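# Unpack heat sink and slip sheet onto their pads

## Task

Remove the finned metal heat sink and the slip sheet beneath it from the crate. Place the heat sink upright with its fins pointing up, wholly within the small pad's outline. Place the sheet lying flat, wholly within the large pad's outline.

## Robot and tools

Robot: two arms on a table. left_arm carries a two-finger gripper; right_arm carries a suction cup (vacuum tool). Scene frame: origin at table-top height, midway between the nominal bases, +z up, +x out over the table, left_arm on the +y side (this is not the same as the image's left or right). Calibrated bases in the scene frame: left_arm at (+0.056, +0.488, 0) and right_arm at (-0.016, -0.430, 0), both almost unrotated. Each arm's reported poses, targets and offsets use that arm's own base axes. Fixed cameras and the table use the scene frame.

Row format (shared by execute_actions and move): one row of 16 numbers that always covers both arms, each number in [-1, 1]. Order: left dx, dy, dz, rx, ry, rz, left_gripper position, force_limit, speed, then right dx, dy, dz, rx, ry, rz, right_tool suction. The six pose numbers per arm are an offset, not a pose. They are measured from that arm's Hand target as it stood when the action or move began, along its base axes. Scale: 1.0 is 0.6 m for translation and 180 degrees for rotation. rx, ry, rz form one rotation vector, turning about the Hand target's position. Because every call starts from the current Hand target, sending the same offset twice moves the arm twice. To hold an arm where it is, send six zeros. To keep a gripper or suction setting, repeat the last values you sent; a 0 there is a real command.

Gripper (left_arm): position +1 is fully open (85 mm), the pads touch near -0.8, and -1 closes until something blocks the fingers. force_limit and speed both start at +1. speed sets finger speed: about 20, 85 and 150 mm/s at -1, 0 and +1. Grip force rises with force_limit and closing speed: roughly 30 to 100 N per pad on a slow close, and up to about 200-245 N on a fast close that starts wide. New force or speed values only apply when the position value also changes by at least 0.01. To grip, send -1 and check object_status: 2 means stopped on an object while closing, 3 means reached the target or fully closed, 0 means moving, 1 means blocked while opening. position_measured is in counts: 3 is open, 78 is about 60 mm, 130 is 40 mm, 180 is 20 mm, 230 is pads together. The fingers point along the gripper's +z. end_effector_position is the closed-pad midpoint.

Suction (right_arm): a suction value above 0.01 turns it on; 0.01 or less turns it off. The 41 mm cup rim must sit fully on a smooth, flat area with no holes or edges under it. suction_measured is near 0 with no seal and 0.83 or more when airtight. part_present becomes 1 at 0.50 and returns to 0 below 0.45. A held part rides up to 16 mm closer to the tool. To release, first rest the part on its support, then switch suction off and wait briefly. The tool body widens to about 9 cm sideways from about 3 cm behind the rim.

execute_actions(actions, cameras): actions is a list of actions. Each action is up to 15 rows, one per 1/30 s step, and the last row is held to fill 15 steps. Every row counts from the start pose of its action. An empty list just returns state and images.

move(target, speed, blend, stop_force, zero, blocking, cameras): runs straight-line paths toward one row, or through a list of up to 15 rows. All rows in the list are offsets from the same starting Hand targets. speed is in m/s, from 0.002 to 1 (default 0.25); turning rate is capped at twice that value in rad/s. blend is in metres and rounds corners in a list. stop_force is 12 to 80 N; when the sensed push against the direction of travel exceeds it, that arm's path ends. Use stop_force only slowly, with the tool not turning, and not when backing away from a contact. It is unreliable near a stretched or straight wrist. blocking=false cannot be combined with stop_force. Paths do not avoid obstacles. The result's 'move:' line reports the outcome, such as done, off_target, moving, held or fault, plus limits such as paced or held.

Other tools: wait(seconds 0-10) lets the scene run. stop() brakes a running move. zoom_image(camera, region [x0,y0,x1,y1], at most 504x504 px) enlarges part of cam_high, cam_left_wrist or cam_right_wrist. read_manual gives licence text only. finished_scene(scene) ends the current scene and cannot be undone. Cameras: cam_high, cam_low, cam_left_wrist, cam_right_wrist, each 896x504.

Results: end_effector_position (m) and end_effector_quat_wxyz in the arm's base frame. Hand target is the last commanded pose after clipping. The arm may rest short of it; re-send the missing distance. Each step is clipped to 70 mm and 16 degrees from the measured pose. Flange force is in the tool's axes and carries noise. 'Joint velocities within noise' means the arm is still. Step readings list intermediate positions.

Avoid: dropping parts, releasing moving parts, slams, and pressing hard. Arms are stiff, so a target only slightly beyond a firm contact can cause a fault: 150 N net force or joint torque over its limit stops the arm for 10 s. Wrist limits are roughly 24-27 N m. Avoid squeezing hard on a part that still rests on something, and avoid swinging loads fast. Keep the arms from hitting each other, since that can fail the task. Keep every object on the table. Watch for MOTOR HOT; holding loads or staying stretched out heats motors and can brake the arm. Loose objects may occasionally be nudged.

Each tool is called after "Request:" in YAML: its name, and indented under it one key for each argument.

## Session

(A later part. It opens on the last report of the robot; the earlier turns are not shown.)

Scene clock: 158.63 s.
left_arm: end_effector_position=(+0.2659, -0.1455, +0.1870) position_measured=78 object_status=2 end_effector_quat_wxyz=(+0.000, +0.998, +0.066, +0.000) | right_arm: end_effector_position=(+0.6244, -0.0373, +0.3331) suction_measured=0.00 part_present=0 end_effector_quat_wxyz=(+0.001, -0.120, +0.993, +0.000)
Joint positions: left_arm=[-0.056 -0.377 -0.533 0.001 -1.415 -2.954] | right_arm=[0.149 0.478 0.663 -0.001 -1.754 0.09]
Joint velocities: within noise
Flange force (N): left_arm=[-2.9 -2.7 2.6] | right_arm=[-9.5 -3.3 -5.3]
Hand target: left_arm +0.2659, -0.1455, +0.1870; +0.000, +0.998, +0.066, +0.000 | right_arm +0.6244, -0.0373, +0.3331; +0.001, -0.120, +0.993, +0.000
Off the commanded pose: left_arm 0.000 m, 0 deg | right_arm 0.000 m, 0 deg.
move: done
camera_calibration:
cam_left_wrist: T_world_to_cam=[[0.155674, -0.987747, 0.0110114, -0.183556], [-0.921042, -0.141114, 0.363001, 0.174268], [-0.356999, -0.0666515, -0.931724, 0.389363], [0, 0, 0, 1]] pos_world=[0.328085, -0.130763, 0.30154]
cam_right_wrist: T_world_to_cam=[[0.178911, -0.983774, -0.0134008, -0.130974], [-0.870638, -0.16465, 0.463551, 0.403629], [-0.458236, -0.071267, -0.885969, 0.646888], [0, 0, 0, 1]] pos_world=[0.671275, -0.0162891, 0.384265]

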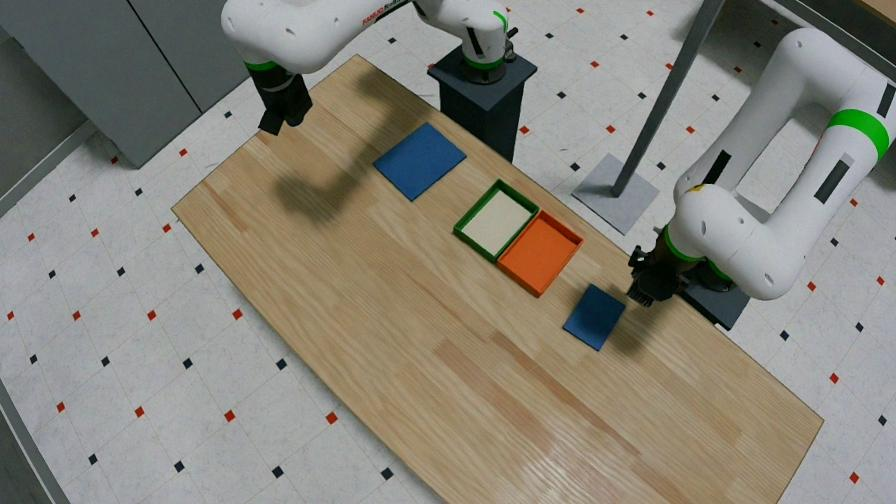

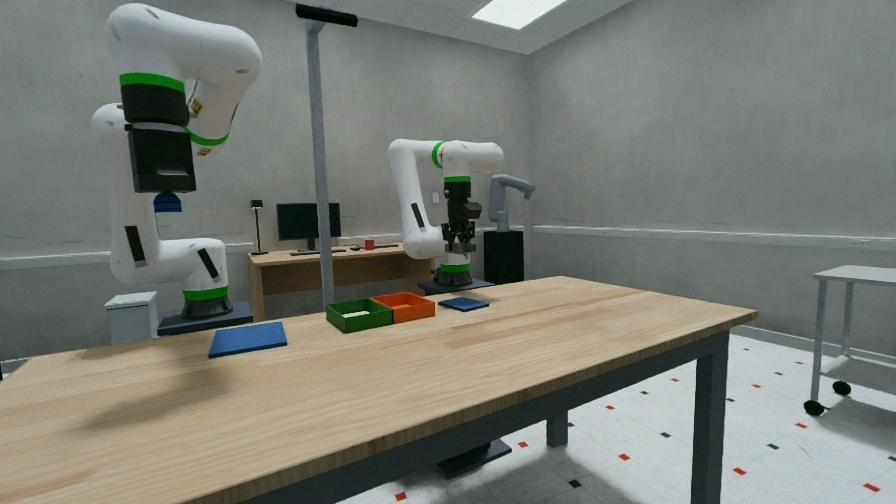

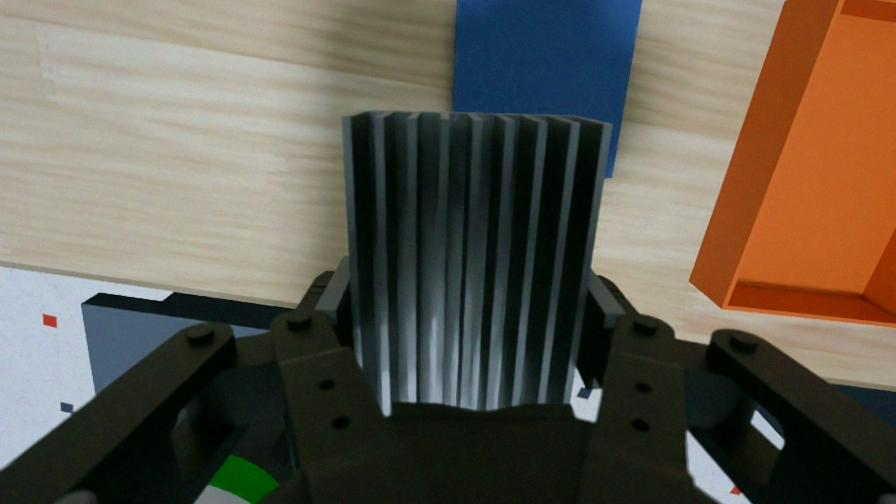

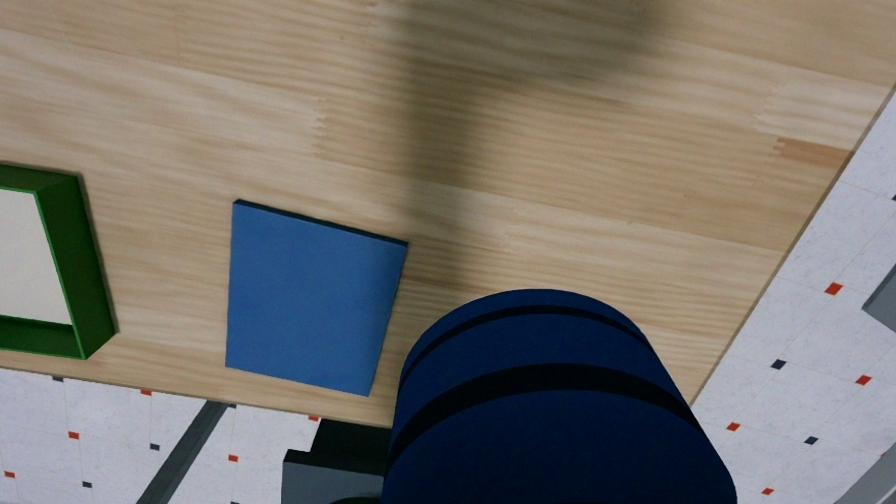

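Request:
move:
  target:
    - [0.1335, -0.0742, 0, 0, 0, -0.005, -1, -0.7, -1, 0, 0, 0, 0, 0, 0, 0]
    - [0.1335, -0.0742, -0.225, 0, 0, -0.005, -1, -0.7, -1, 0, 0, 0, 0, 0, 0, 0]
  speed: 0.12
  cameras: ["cam_high","cam_low","cam_left_wrist"]

Request:
zoom_image:
  camera: "cam_low"
  region: [410, 230, 530, 330]

Request:
zoom_image:
  camera: "cam_high"
  region: [530, 230, 700, 380]

Scene clock: 180.70 s.
left_arm: end_effector_position=(+0.3460, -0.1900, +0.0520) position_measured=78 object_status=2 end_effector_quat_wxyz=(+0.000, +0.998, +0.058, +0.000) | right_arm: end_effector_position=(+0.6244, -0.0373, +0.3331) suction_measured=0.00 part_present=0 end_effector_quat_wxyz=(+0.001, -0.120, +0.993, +0.000)
Joint positions: left_arm=[-0.166 0.024 -0.542 0.001 -1.005 -2.861] | right_arm=[0.149 0.478 0.663 -0.001 -1.754 0.09]
Joint velocities: within noise
Flange force (N): left_arm=[-2.9 -1.4 0.8] | right_arm=[-9.3 -3.5 -5.1]
Hand target: left_arm +0.3460, -0.1901, +0.0520; +0.000, +0.998, +0.058, +0.000 | right_arm +0.6244, -0.0373, +0.3331; +0.001, -0.120, +0.993, +0.000
Off the commanded pose: left_arm 0.000 m, 0 deg | right_arm 0.000 m, 0 deg.
move: done
camera_calibration:
cam_left_wrist: T_world_to_cam=[[0.139992, -0.990094, 0.0107443, -0.233418], [-0.923204, -0.126597, 0.362861, 0.294363], [-0.357907, -0.0607169, -0.931781, 0.290675], [0, 0, 0, 1]] pos_world=[0.408468, -0.176191, 0.16654]
Images, in order (width x height): cam_high 896x504, cam_low 896x504, cam_left_wrist 896x504.

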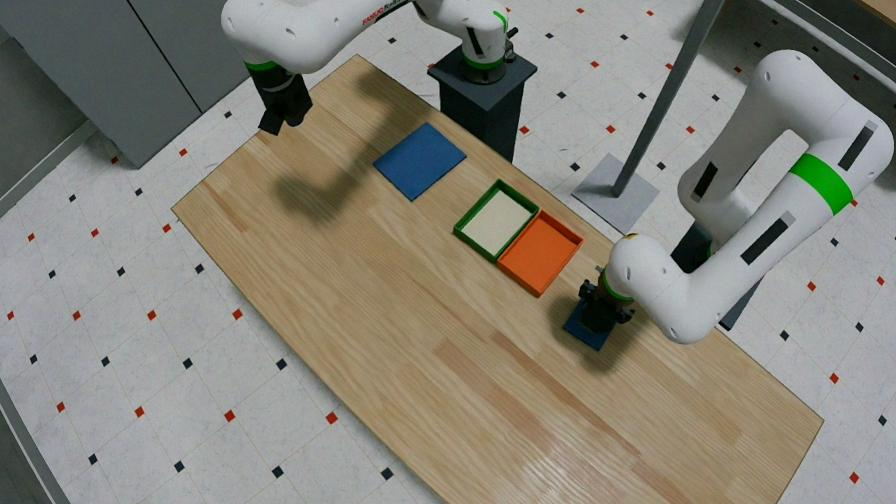

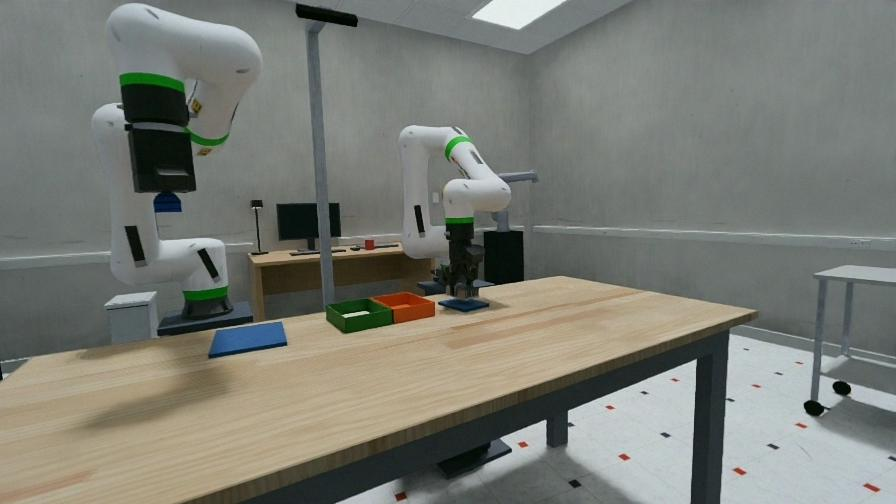

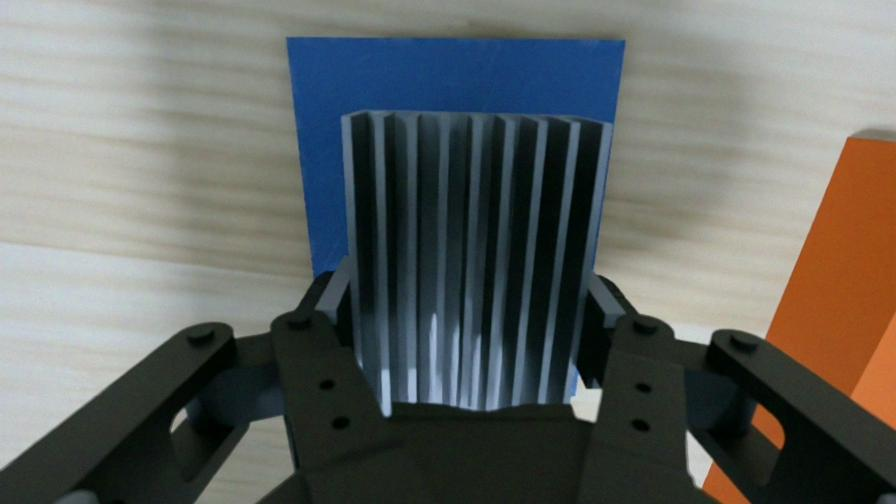

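Scaled by 4.200 from the camera's 896x504 image, which has a finer 1280x720 frame.

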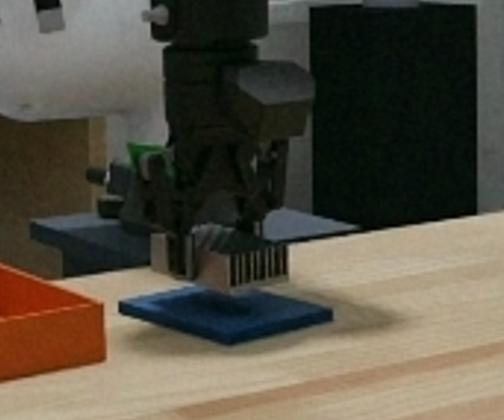

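Scaled by 2.965 from the camera's 896x504 image, which has a finer 1280x720 frame.

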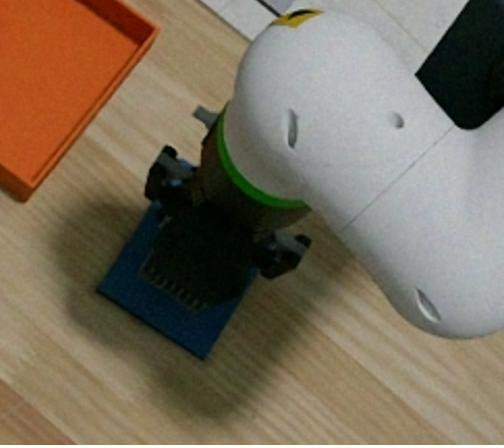

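Request:
move:
  target: [0.004, 0.0018, -0.018, 0, 0, 0, -1, -0.7, -1, 0, 0, 0, 0, 0, 0, 0]
  speed: 0.05
  cameras: []

Request:
move:
  target: [0, 0, -0.035, 0, 0, 0, -1, -0.7, -1, 0, 0, 0, 0, 0, 0, 0]
  speed: 0.01
  stop_force: 12
  cameras: ["cam_low","cam_left_wrist"]

Request:
zoom_image:
  camera: "cam_low"
  region: [410, 230, 530, 330]

Scene clock: 188.50 s.
left_arm: end_effector_position=(+0.3484, -0.1890, +0.0412) position_measured=78 object_status=2 end_effector_quat_wxyz=(+0.000, +0.998, +0.058, +0.000) | right_arm: end_effector_position=(+0.6244, -0.0373, +0.3331) suction_measured=0.00 part_present=0 end_effector_quat_wxyz=(+0.001, -0.120, +0.993, +0.000)
Joint positions: left_arm=[-0.162 0.045 -0.551 0.001 -0.976 -2.865] | right_arm=[0.149 0.478 0.663 -0.001 -1.754 0.09]
Joint velocities: within noise
Flange force (N): left_arm=[-3.2 -1.2 0.8] | right_arm=[-9.6 -3.3 -5.5]
Hand target: left_arm +0.3484, -0.1890, +0.0412; +0.000, +0.998, +0.058, +0.000 | right_arm +0.6244, -0.0373, +0.3331; +0.001, -0.120, +0.993, +0.000
Off the commanded pose: left_arm 0.000 m, 0 deg | right_arm 0.000 m, 0 deg.
move: done
No camera images: "cameras" was empty.

Scene clock: 190.37 s.
left_arm: end_effector_position=(+0.3485, -0.1890, +0.0286) position_measured=78 object_status=2 end_effector_quat_wxyz=(+0.001, +0.998, +0.058, +0.000) | right_arm: end_effector_position=(+0.6244, -0.0373, +0.3331) suction_measured=0.00 part_present=0 end_effector_quat_wxyz=(+0.001, -0.120, +0.993, +0.000)
Joint positions: left_arm=[-0.162 0.065 -0.564 0.001 -0.941 -2.865] | right_arm=[0.149 0.478 0.663 -0.001 -1.754 0.09]
Joint velocities: within noise
Flange force (N): left_arm=[-7.9 -8.4 -19.6] | right_arm=[-9.0 -3.0 -5.3]
Hand target: left_arm +0.3485, -0.1890, +0.0286; +0.001, +0.998, +0.058, +0.000 (not the last commanded pose) | right_arm +0.6244, -0.0373, +0.3331; +0.001, -0.120, +0.993, +0.000
Off the commanded pose: left_arm 0.008 m, 0 deg | right_arm 0.000 m, 0 deg.
move: contact (left_arm)
camera_calibration:
cam_left_wrist: T_world_to_cam=[[0.140272, -0.99005, 0.0111494, -0.232677], [-0.923132, -0.126703, 0.363007, 0.305127], [-0.357983, -0.0612123, -0.93172, 0.269727], [0, 0, 0, 1]] pos_world=[0.410868, -0.175191, 0.14314]
Images, in order (width x height): cam_low 896x504, cam_left_wrist 896x504.

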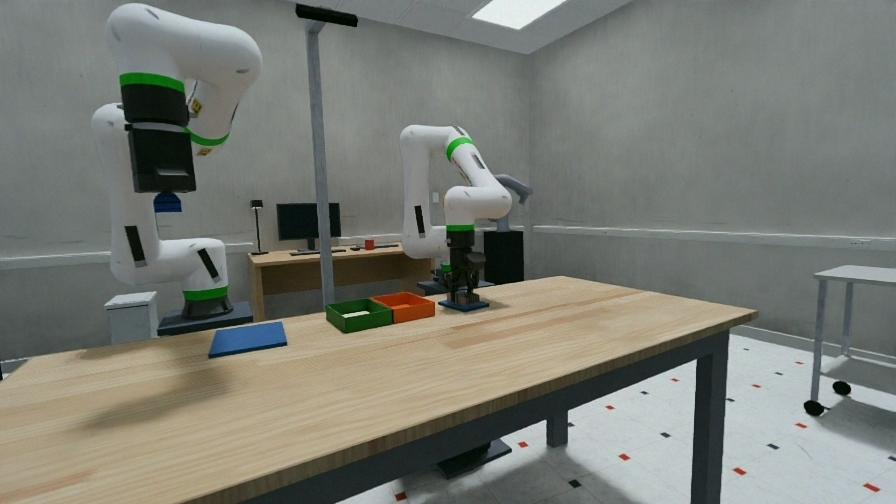

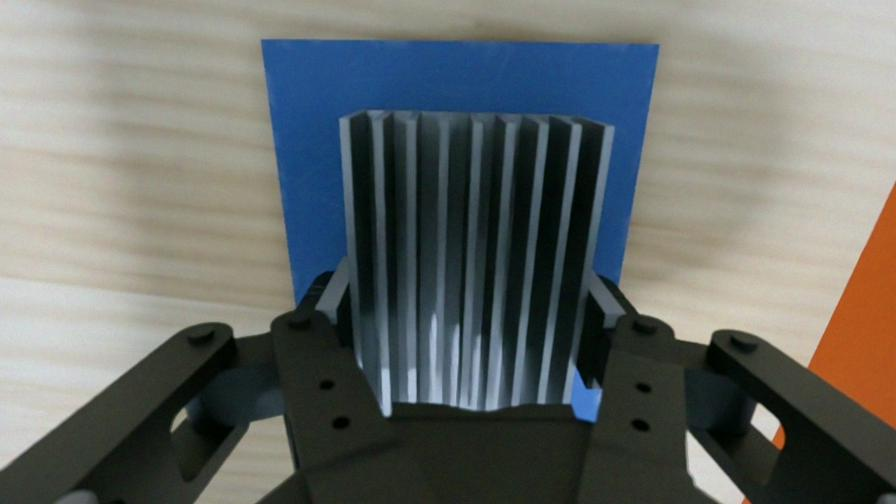

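Scaled by 4.200 from the camera's 896x504 image, which has a finer 1280x720 frame.

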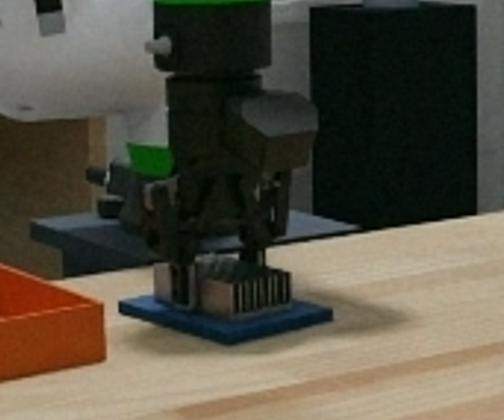

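Request:
move:
  target: [0, 0, 0.0012, 0, 0, 0, -1, -0.7, -1, 0, 0, 0, 0, 0, 0, 0]
  speed: 0.02
  cameras: []

Request:
move:
  target: [0, 0, 0, 0, 0, 0, 0.85, -0.7, -1, 0, 0, 0, 0, 0, 0, 0]
  speed: 0.02
  cameras: ["cam_left_wrist"]

Scene clock: 197.00 s.
left_arm: end_effector_position=(+0.3485, -0.1890, +0.0294) position_measured=78 object_status=2 end_effector_quat_wxyz=(+0.001, +0.998, +0.058, +0.000) | right_arm: end_effector_position=(+0.6244, -0.0373, +0.3331) suction_measured=0.00 part_present=0 end_effector_quat_wxyz=(+0.001, -0.120, +0.993, +0.000)
Joint positions: left_arm=[-0.162 0.064 -0.564 0.001 -0.943 -2.865] | right_arm=[0.149 0.478 0.663 -0.001 -1.754 0.09]
Joint velocities: within noise
Flange force (N): left_arm=[-2.7 -1.8 0.4] | right_arm=[-9.7 -3.5 -5.0]
Hand target: left_arm +0.3485, -0.1890, +0.0294; +0.001, +0.998, +0.058, +0.000 | right_arm +0.6244, -0.0373, +0.3331; +0.001, -0.120, +0.993, +0.000
Off the commanded pose: left_arm 0.000 m, 0 deg | right_arm 0.000 m, 0 deg.
move: done
No camera images: "cameras" was empty.

Scene clock: 198.33 s.
left_arm: end_effector_position=(+0.3485, -0.1890, +0.0294) position_measured=22 object_status=0 end_effector_quat_wxyz=(+0.001, +0.998, +0.058, +0.000) | right_arm: end_effector_position=(+0.6244, -0.0373, +0.3331) suction_measured=0.00 part_present=0 end_effector_quat_wxyz=(+0.001, -0.120, +0.993, +0.000)
Joint positions: left_arm=[-0.162 0.064 -0.564 0.001 -0.943 -2.865] | right_arm=[0.149 0.478 0.663 -0.001 -1.754 0.09]
Joint velocities: within noise
Flange force (N): left_arm=[-3.1 -1.0 -0.8] | right_arm=[-9.1 -3.0 -4.9]
Hand target: left_arm +0.3485, -0.1890, +0.0294; +0.001, +0.998, +0.058, +0.000 | right_arm +0.6244, -0.0373, +0.3331; +0.001, -0.120, +0.993, +0.000
Off the commanded pose: left_arm 0.000 m, 0 deg | right_arm 0.000 m, 0 deg.
move: done
camera_calibration:
cam_left_wrist: T_world_to_cam=[[0.140149, -0.990068, 0.0111072, -0.232633], [-0.923183, -0.12661, 0.362909, 0.304888], [-0.357898, -0.0611153, -0.931759, 0.27046], [0, 0, 0, 1]] pos_world=[0.410868, -0.175191, 0.14394]
Images, in order (width x height): cam_left_wrist 896x504.

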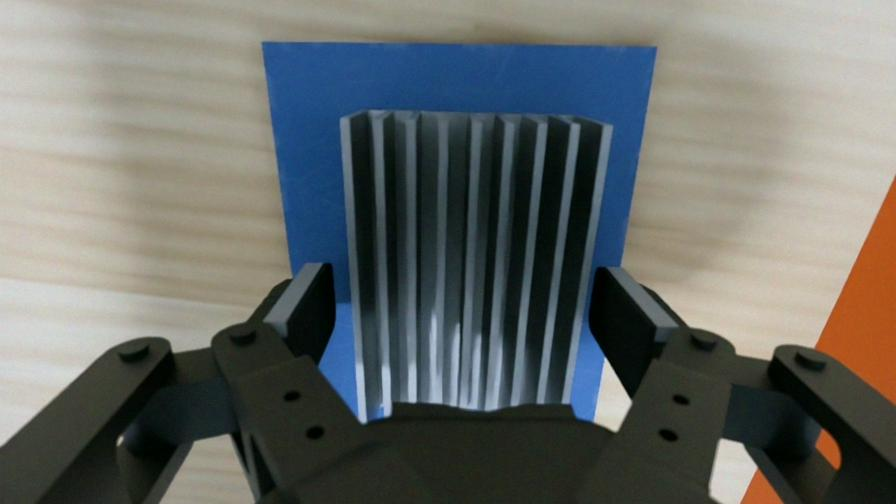

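Request:
move:
  target:
    - [0, 0, 0.08, 0, 0, 0, 0.85, -0.7, -1, -0.1, 0.05, 0, 0, 0, -0.02, 0]
    - [0, 0, 0.3, 0, 0, 0, 0.85, -0.7, -1, -0.3, 0.4, 0, 0, 0, -0.06, 0]
    - [-0.05, 0.08, 0.3, 0, 0, 0, 0.85, -0.7, -1, -0.412, 0.677, -0.12, 0, 0, -0.078, 0]
  speed: 0.15
  blend: 0.03

Request:
zoom_image:
  camera: "cam_left_wrist"
  region: [200, 0, 704, 504]

Scene clock: 228.00 s.
left_arm: end_effector_position=(+0.3185, -0.1410, +0.2093) position_measured=22 object_status=3 end_effector_quat_wxyz=(+0.000, +0.998, +0.058, +0.000) | right_arm: end_effector_position=(+0.3772, +0.3689, +0.2611) suction_measured=0.00 part_present=0 end_effector_quat_wxyz=(+0.001, +0.003, +1.000, +0.000)
Joint positions: left_arm=[-0.033 -0.253 -0.394 0.001 -1.43 -2.993] | right_arm=[1.024 0.201 0.129 0.002 -1.497 -1.03]
Joint velocities: within noise
Flange force (N): left_arm=[-2.1 0.1 0.6] | right_arm=[-4.4 3.8 -3.2]
Hand target: left_arm +0.3185, -0.1410, +0.2094; +0.001, +0.998, +0.058, +0.000 | right_arm +0.3772, +0.3689, +0.2611; +0.001, +0.003, +1.000, +0.000
Off the commanded pose: left_arm 0.000 m, 0 deg | right_arm 0.000 m, 0 deg.
move: done
camera_calibration:
cam_left_wrist: T_world_to_cam=[[0.1402, -0.990063, 0.0109657, -0.182876], [-0.923141, -0.126703, 0.362984, 0.217931], [-0.357987, -0.0610131, -0.931731, 0.430318], [0, 0, 0, 1]] pos_world=[0.380868, -0.127191, 0.32384]
cam_right_wrist: T_world_to_cam=[[-0.0650979, -0.997789, -0.013418, 0.409133], [-0.884603, 0.0514805, 0.463494, 0.214248], [-0.461779, 0.0420421, -0.885998, 0.458328], [0, 0, 0, 1]] pos_world=[0.427804, 0.377929, 0.312265]

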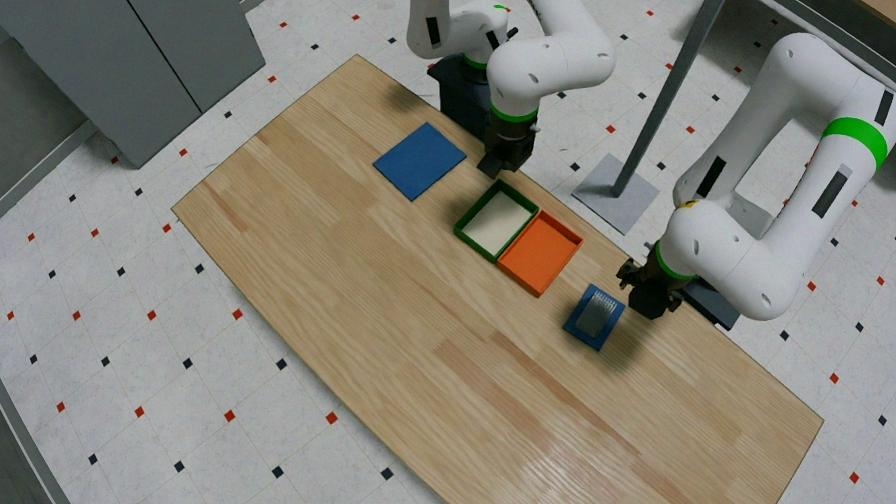

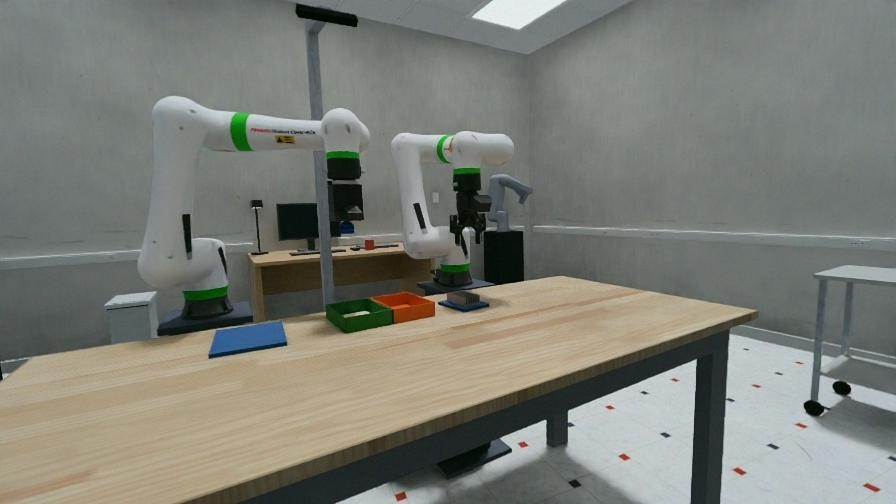

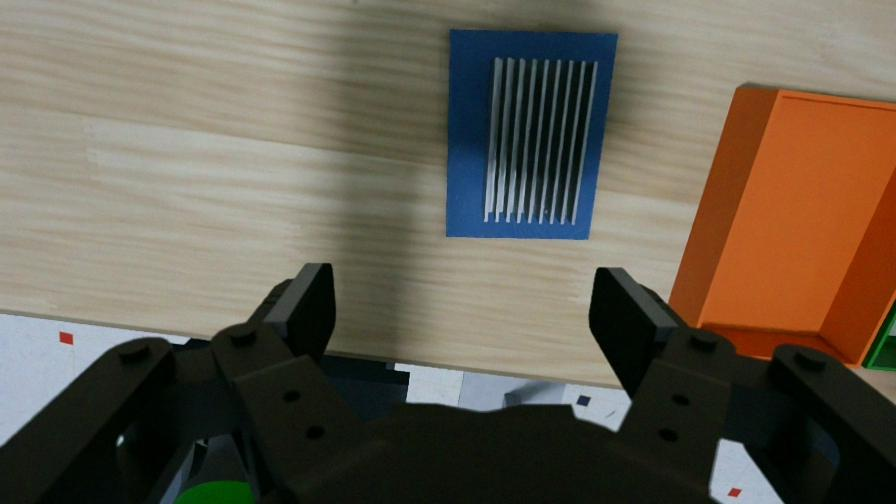

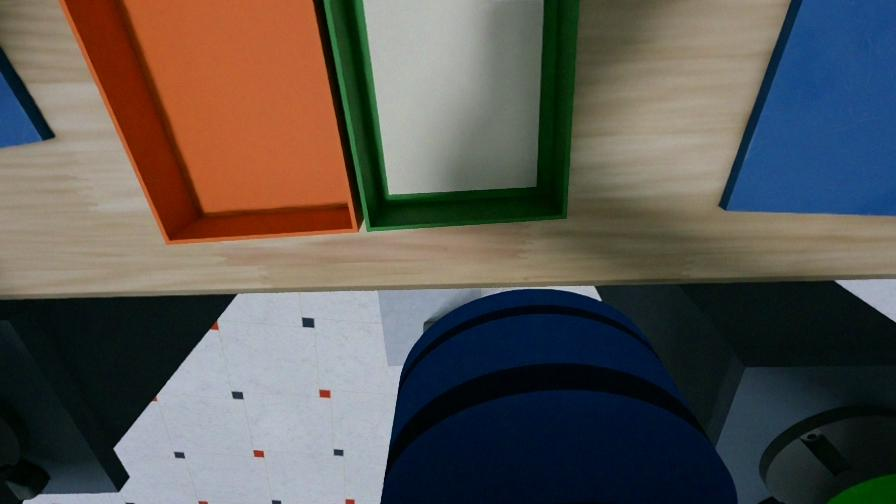

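Scaled by 1.000.

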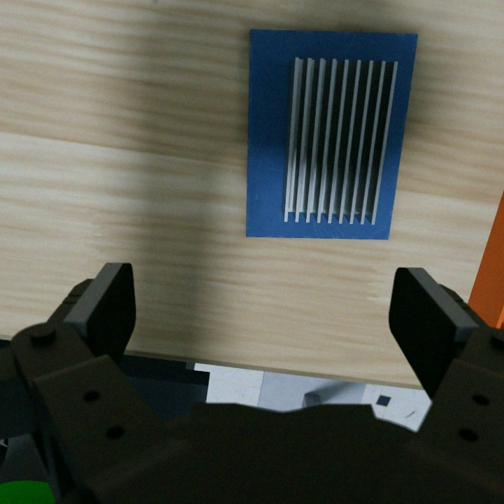

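Request:
move:
  target:
    - [0, 0, 0, 0, 0, 0, 0.85, -0.7, -1, 0.0013, 0.0177, -0.25, 0, 0, -0.001, 0]
  speed: 0.15
  cameras: ["cam_right_wrist","cam_low","cam_high"]

Request:
zoom_image:
  camera: "cam_low"
  region: [310, 230, 430, 350]

Request:
zoom_image:
  camera: "cam_high"
  region: [430, 130, 600, 300]

Scene clock: 263.93 s.
left_arm: end_effector_position=(+0.3185, -0.1410, +0.2094) position_measured=22 object_status=3 end_effector_quat_wxyz=(+0.001, +0.998, +0.058, +0.000) | right_arm: end_effector_position=(+0.3780, +0.3796, +0.1111) suction_measured=0.00 part_present=0 end_effector_quat_wxyz=(+0.001, +0.004, +1.000, +0.000)
Joint positions: left_arm=[-0.033 -0.253 -0.394 0.001 -1.43 -2.993] | right_arm=[1.034 0.307 -0.099 0.002 -1.163 -1.043]
Joint velocities: within noise
Flange force (N): left_arm=[-2.0 -0.9 0.5] | right_arm=[-4.9 4.4 -1.6]
Hand target: left_arm +0.3185, -0.1410, +0.2094; +0.001, +0.998, +0.058, +0.000 | right_arm +0.3780, +0.3796, +0.1111; +0.001, +0.004, +1.000, +0.000
Off the commanded pose: left_arm 0.000 m, 0 deg | right_arm 0.000 m, 0 deg.
move: done
camera_calibration:
cam_right_wrist: T_world_to_cam=[[-0.068269, -0.997576, -0.0134563, 0.41894], [-0.884421, 0.0542728, 0.463524, 0.282772], [-0.46167, 0.0435453, -0.885982, 0.324724], [0, 0, 0, 1]] pos_world=[0.428606, 0.388437, 0.162265]
Images, in order (width x height): cam_high 896x504, cam_low 896x504, cam_right_wrist 896x504.

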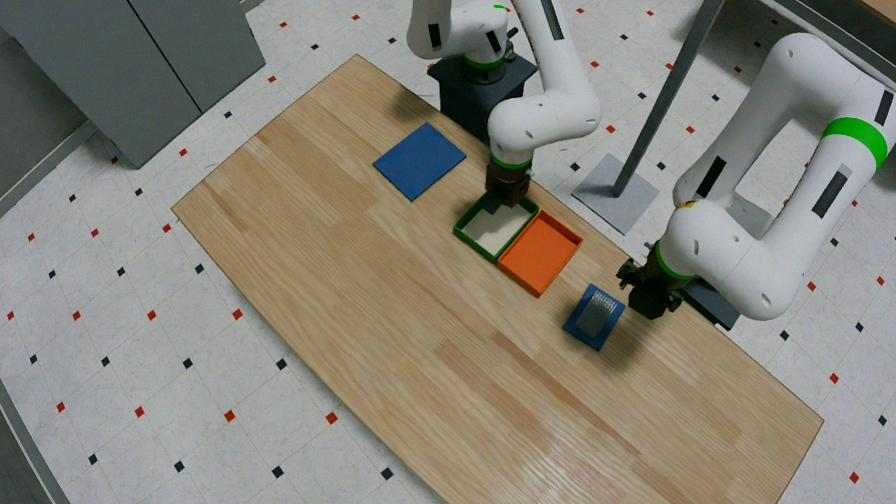

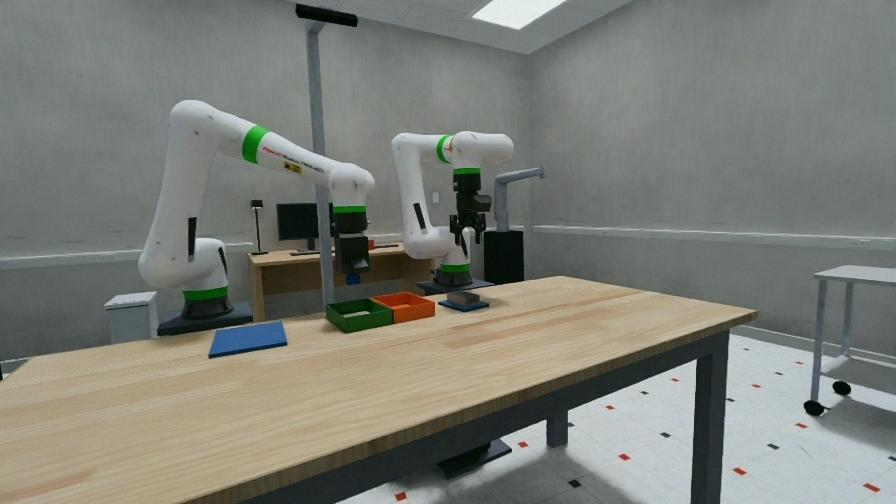

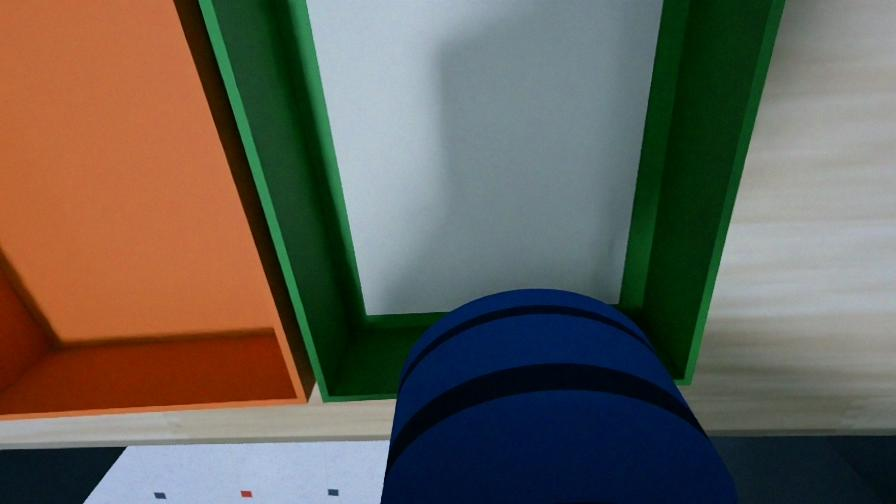

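Scaled by 4.200 from the camera's 896x504 image, which has a finer 1280x720 frame.

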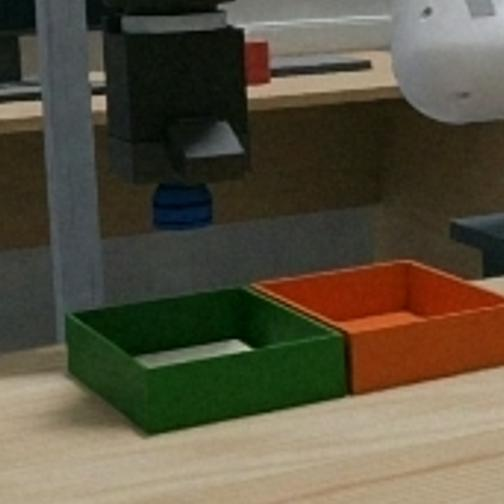

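Scaled by 2.965 from the camera's 896x504 image, which has a finer 1280x720 frame.

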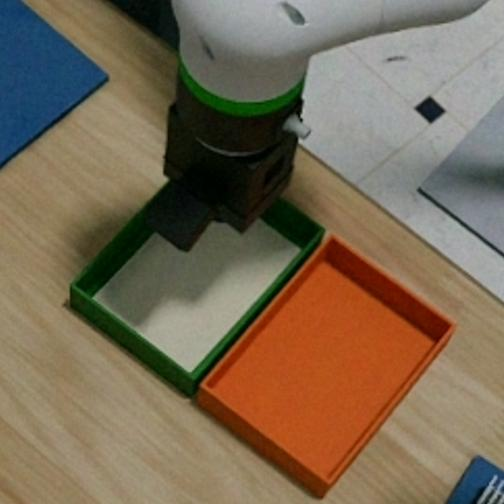

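Request:
move:
  target: [0, 0, 0, 0, 0, 0, 0.85, -0.7, -1, 0, 0, -0.135, 0, 0, 0, 0]
  speed: 0.08
  cameras: ["cam_right_wrist","cam_low"]

Request:
zoom_image:
  camera: "cam_low"
  region: [310, 230, 430, 350]

Request:
move:
  target: [0, 0, 0, 0, 0, 0, 0.85, -0.7, -1, 0, 0, -0.055, 0, 0, 0, 1]
  speed: 0.01
  stop_force: 12
  cameras: ["cam_right_wrist","cam_low"]

Request:
wait:
  seconds: 1
  cameras: []

Scene clock: 278.03 s.
left_arm: end_effector_position=(+0.3184, -0.1410, +0.2094) position_measured=22 object_status=3 end_effector_quat_wxyz=(+0.001, +0.998, +0.058, +0.000) | right_arm: end_effector_position=(+0.3780, +0.3796, +0.0301) suction_measured=0.00 part_present=0 end_effector_quat_wxyz=(+0.001, +0.004, +1.000, +0.000)
Joint positions: left_arm=[-0.033 -0.253 -0.394 0.001 -1.43 -2.993] | right_arm=[1.034 0.402 -0.183 0.002 -0.984 -1.043]
Joint velocities: within noise
Flange force (N): left_arm=[-3.4 -1.5 0.3] | right_arm=[-4.4 4.0 -0.3]
Hand target: left_arm +0.3185, -0.1410, +0.2094; +0.001, +0.998, +0.058, +0.000 | right_arm +0.3780, +0.3796, +0.0301; +0.001, +0.004, +1.000, +0.000
Off the commanded pose: left_arm 0.000 m, 0 deg | right_arm 0.000 m, 0 deg.
move: done
camera_calibration:
cam_right_wrist: T_world_to_cam=[[-0.0682729, -0.997576, -0.0134466, 0.417844], [-0.884379, 0.0542768, 0.463602, 0.320204], [-0.461749, 0.0435433, -0.885941, 0.252944], [0, 0, 0, 1]] pos_world=[0.428506, 0.388437, 0.0812654]
Images, in order (width x height): cam_low 896x504, cam_right_wrist 896x504.

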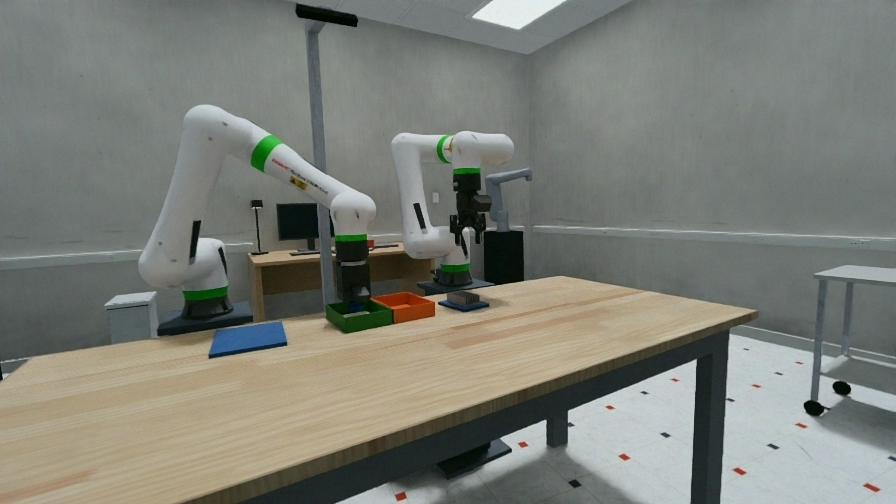

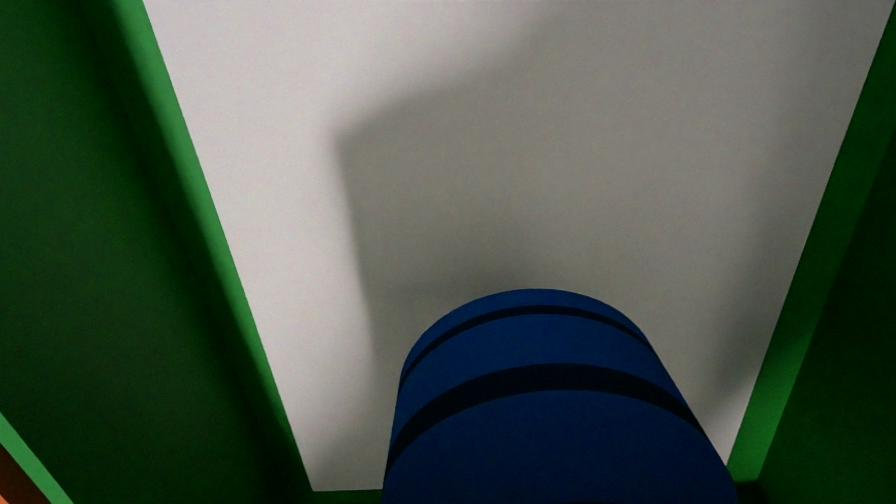

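Scaled by 4.200 from the camera's 896x504 image, which has a finer 1280x720 frame.

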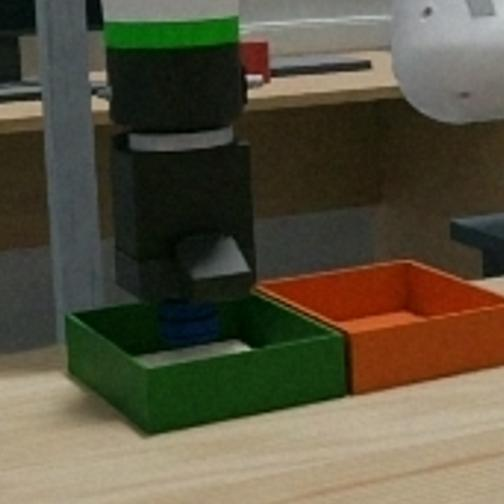

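Scene clock: 281.97 s.
left_arm: end_effector_position=(+0.3184, -0.1410, +0.2094) position_measured=22 object_status=3 end_effector_quat_wxyz=(+0.001, +0.998, +0.058, +0.000) | right_arm: end_effector_position=(+0.3780, +0.3796, -0.0029) suction_measured=0.96 part_present=1 end_effector_quat_wxyz=(+0.001, +0.004, +1.000, +0.000)
Joint positions: left_arm=[-0.033 -0.253 -0.394 0.001 -1.43 -2.993] | right_arm=[1.034 0.45 -0.207 0.002 -0.913 -1.043]
Joint velocities: within noise
Flange force (N): left_arm=[-2.2 -0.1 0.3] | right_arm=[-4.5 3.9 0.7]
Hand target: left_arm +0.3185, -0.1410, +0.2094; +0.001, +0.998, +0.058, +0.000 | right_arm +0.3780, +0.3796, -0.0029; +0.001, +0.004, +1.000, +0.000
Off the commanded pose: left_arm 0.000 m, 0 deg | right_arm 0.000 m, 0 deg.
move: done
camera_calibration:
cam_right_wrist: T_world_to_cam=[[-0.0682231, -0.997581, -0.0133678, 0.417383], [-0.884423, 0.0542731, 0.463519, 0.335615], [-0.461672, 0.0434455, -0.885986, 0.223762], [0, 0, 0, 1]] pos_world=[0.428606, 0.388437, 0.0482651]
Images, in order (width x height): cam_low 896x504, cam_right_wrist 896x504.

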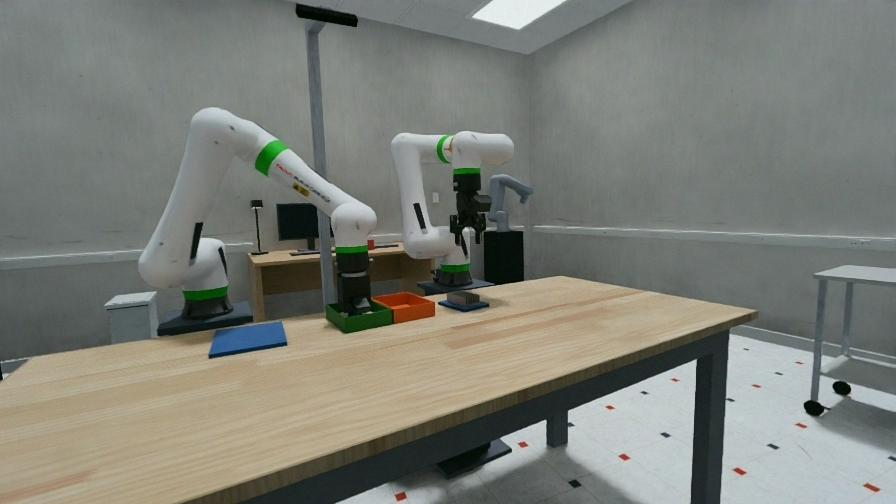

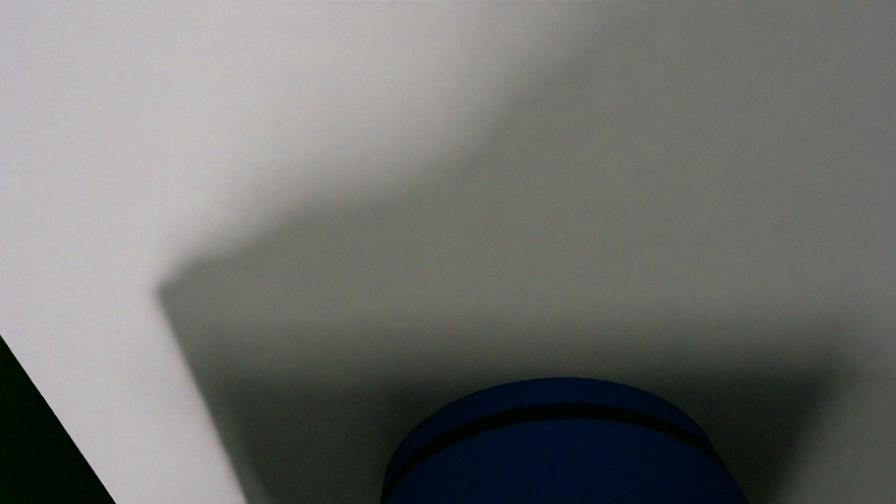

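Scene clock: 282.97 s.
left_arm: end_effector_position=(+0.3184, -0.1410, +0.2094) position_measured=22 object_status=3 end_effector_quat_wxyz=(+0.001, +0.998, +0.058, +0.000) | right_arm: end_effector_position=(+0.3780, +0.3796, -0.0029) suction_measured=0.96 part_present=1 end_effector_quat_wxyz=(+0.001, +0.004, +1.000, +0.000)
Joint positions: left_arm=[-0.033 -0.253 -0.394 0.001 -1.43 -2.993] | right_arm=[1.034 0.45 -0.207 0.002 -0.913 -1.043]
Joint velocities: within noise
Flange force (N): left_arm=[-2.4 -0.7 0.7] | right_arm=[-4.3 3.8 0.7]
Hand target: left_arm +0.3185, -0.1410, +0.2094; +0.001, +0.998, +0.058, +0.000 | right_arm +0.3780, +0.3796, -0.0029; +0.001, +0.004, +1.000, +0.000
Off the commanded pose: left_arm 0.000 m, 0 deg | right_arm 0.000 m, 0 deg.
wait: 1.00 s; at rest by 0.17 s
No camera images: "cameras" was empty.

Request:
move:
  target:
    - [0, 0, 0, 0, 0, 0, 0.85, -0.7, -1, 0, 0, 0.03, 0, 0, 0, 1]
    - [0, 0, 0, 0, 0, 0, 0.85, -0.7, -1, 0, 0, 0.3, 0, 0, 0, 1]
    - [0, 0, 0, 0, 0, 0, 0.85, -0.7, -1, -0.0252, -0.36, 0.3, 0, 0, -0.0222, 1]
  speed: [0.03,0.1,0.15]

Request:
zoom_image:
  camera: "cam_right_wrist"
  region: [200, 0, 704, 504]

Scene clock: 296.27 s.
left_arm: end_effector_position=(+0.3184, -0.1410, +0.2094) position_measured=22 object_status=3 end_effector_quat_wxyz=(+0.001, +0.998, +0.058, +0.000) | right_arm: end_effector_position=(+0.3629, +0.1635, +0.1771) suction_measured=0.96 part_present=1 end_effector_quat_wxyz=(+0.001, +0.039, +0.999, +0.000)
Joint positions: left_arm=[-0.033 -0.253 -0.394 0.001 -1.43 -2.993] | right_arm=[0.757 -0.09 -0.377 0.002 -1.283 -0.836]
Joint velocities: within noise
Flange force (N): left_arm=[-2.8 -1.7 0.6] | right_arm=[-4.3 1.5 -2.2]
Hand target: left_arm +0.3185, -0.1410, +0.2094; +0.001, +0.998, +0.058, +0.000 | right_arm +0.3629, +0.1636, +0.1771; +0.001, +0.039, +0.999, +0.000
Off the commanded pose: left_arm 0.000 m, 0 deg | right_arm 0.000 m, 0 deg.
move: done
camera_calibration:
cam_left_wrist: T_world_to_cam=[[0.140144, -0.990069, 0.0110941, -0.182897], [-0.92315, -0.126604, 0.362995, 0.217943], [-0.357985, -0.0611131, -0.931725, 0.430302], [0, 0, 0, 1]] pos_world=[0.380868, -0.127191, 0.32384]
cam_right_wrist: T_world_to_cam=[[-0.137547, -0.990406, -0.0133025, 0.227262], [-0.878538, 0.115787, 0.463426, 0.238322], [-0.45744, 0.0754298, -0.886036, 0.378864], [0, 0, 0, 1]] pos_world=[0.413942, 0.16891, 0.228265]

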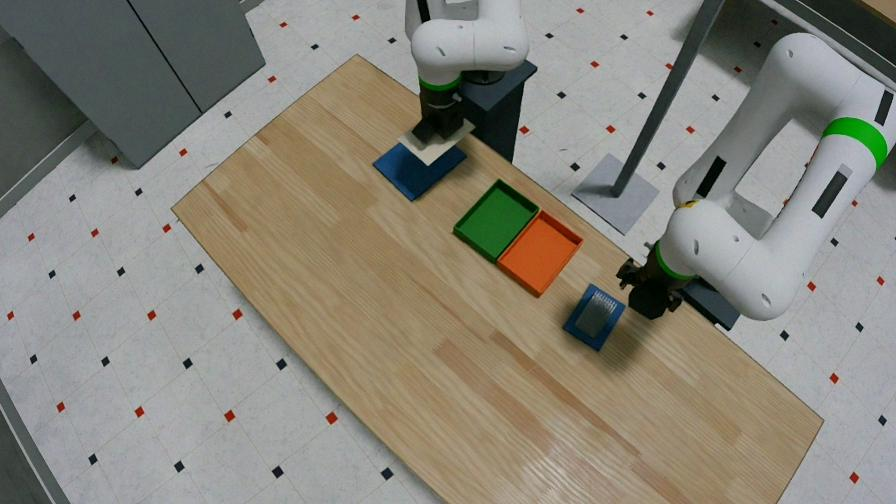

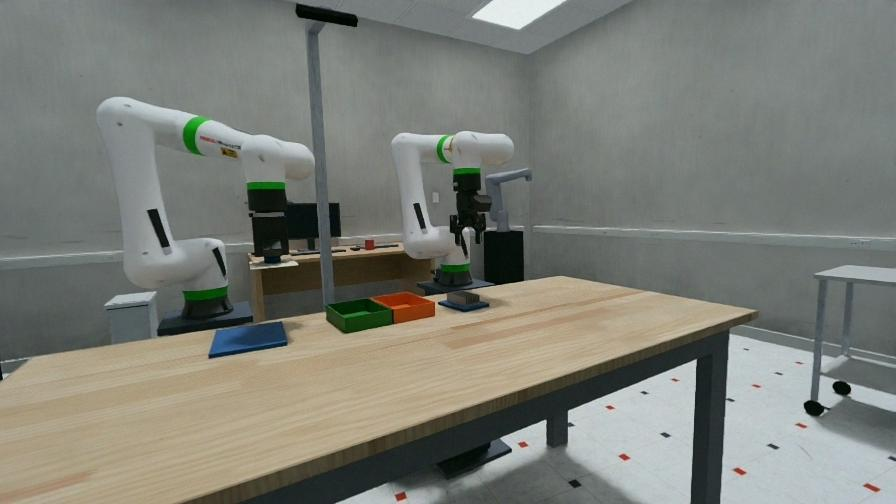

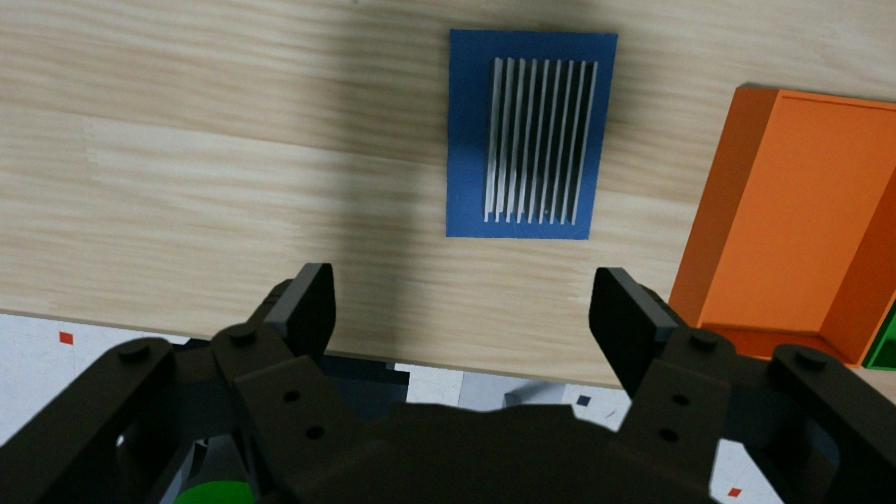

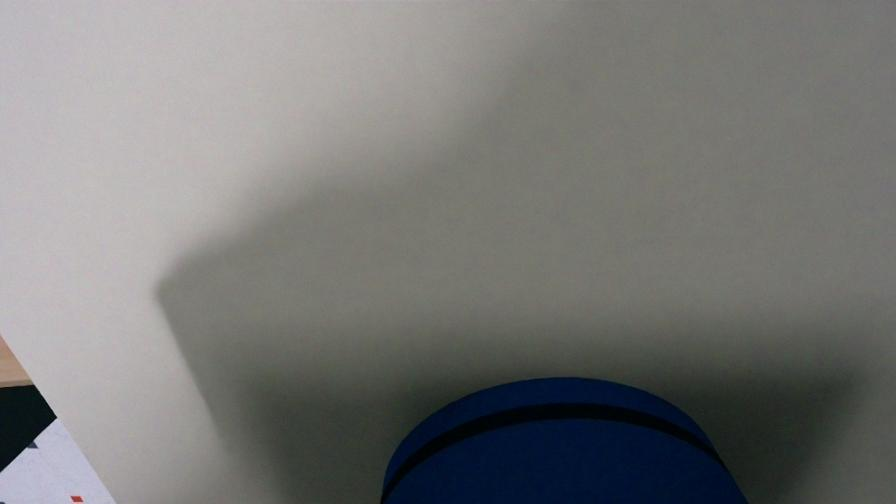

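Scaled by 1.000.

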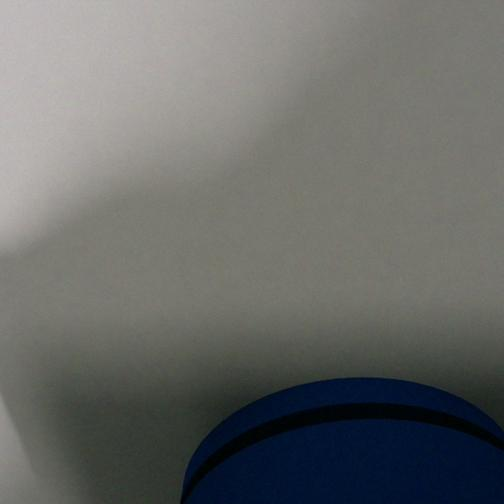

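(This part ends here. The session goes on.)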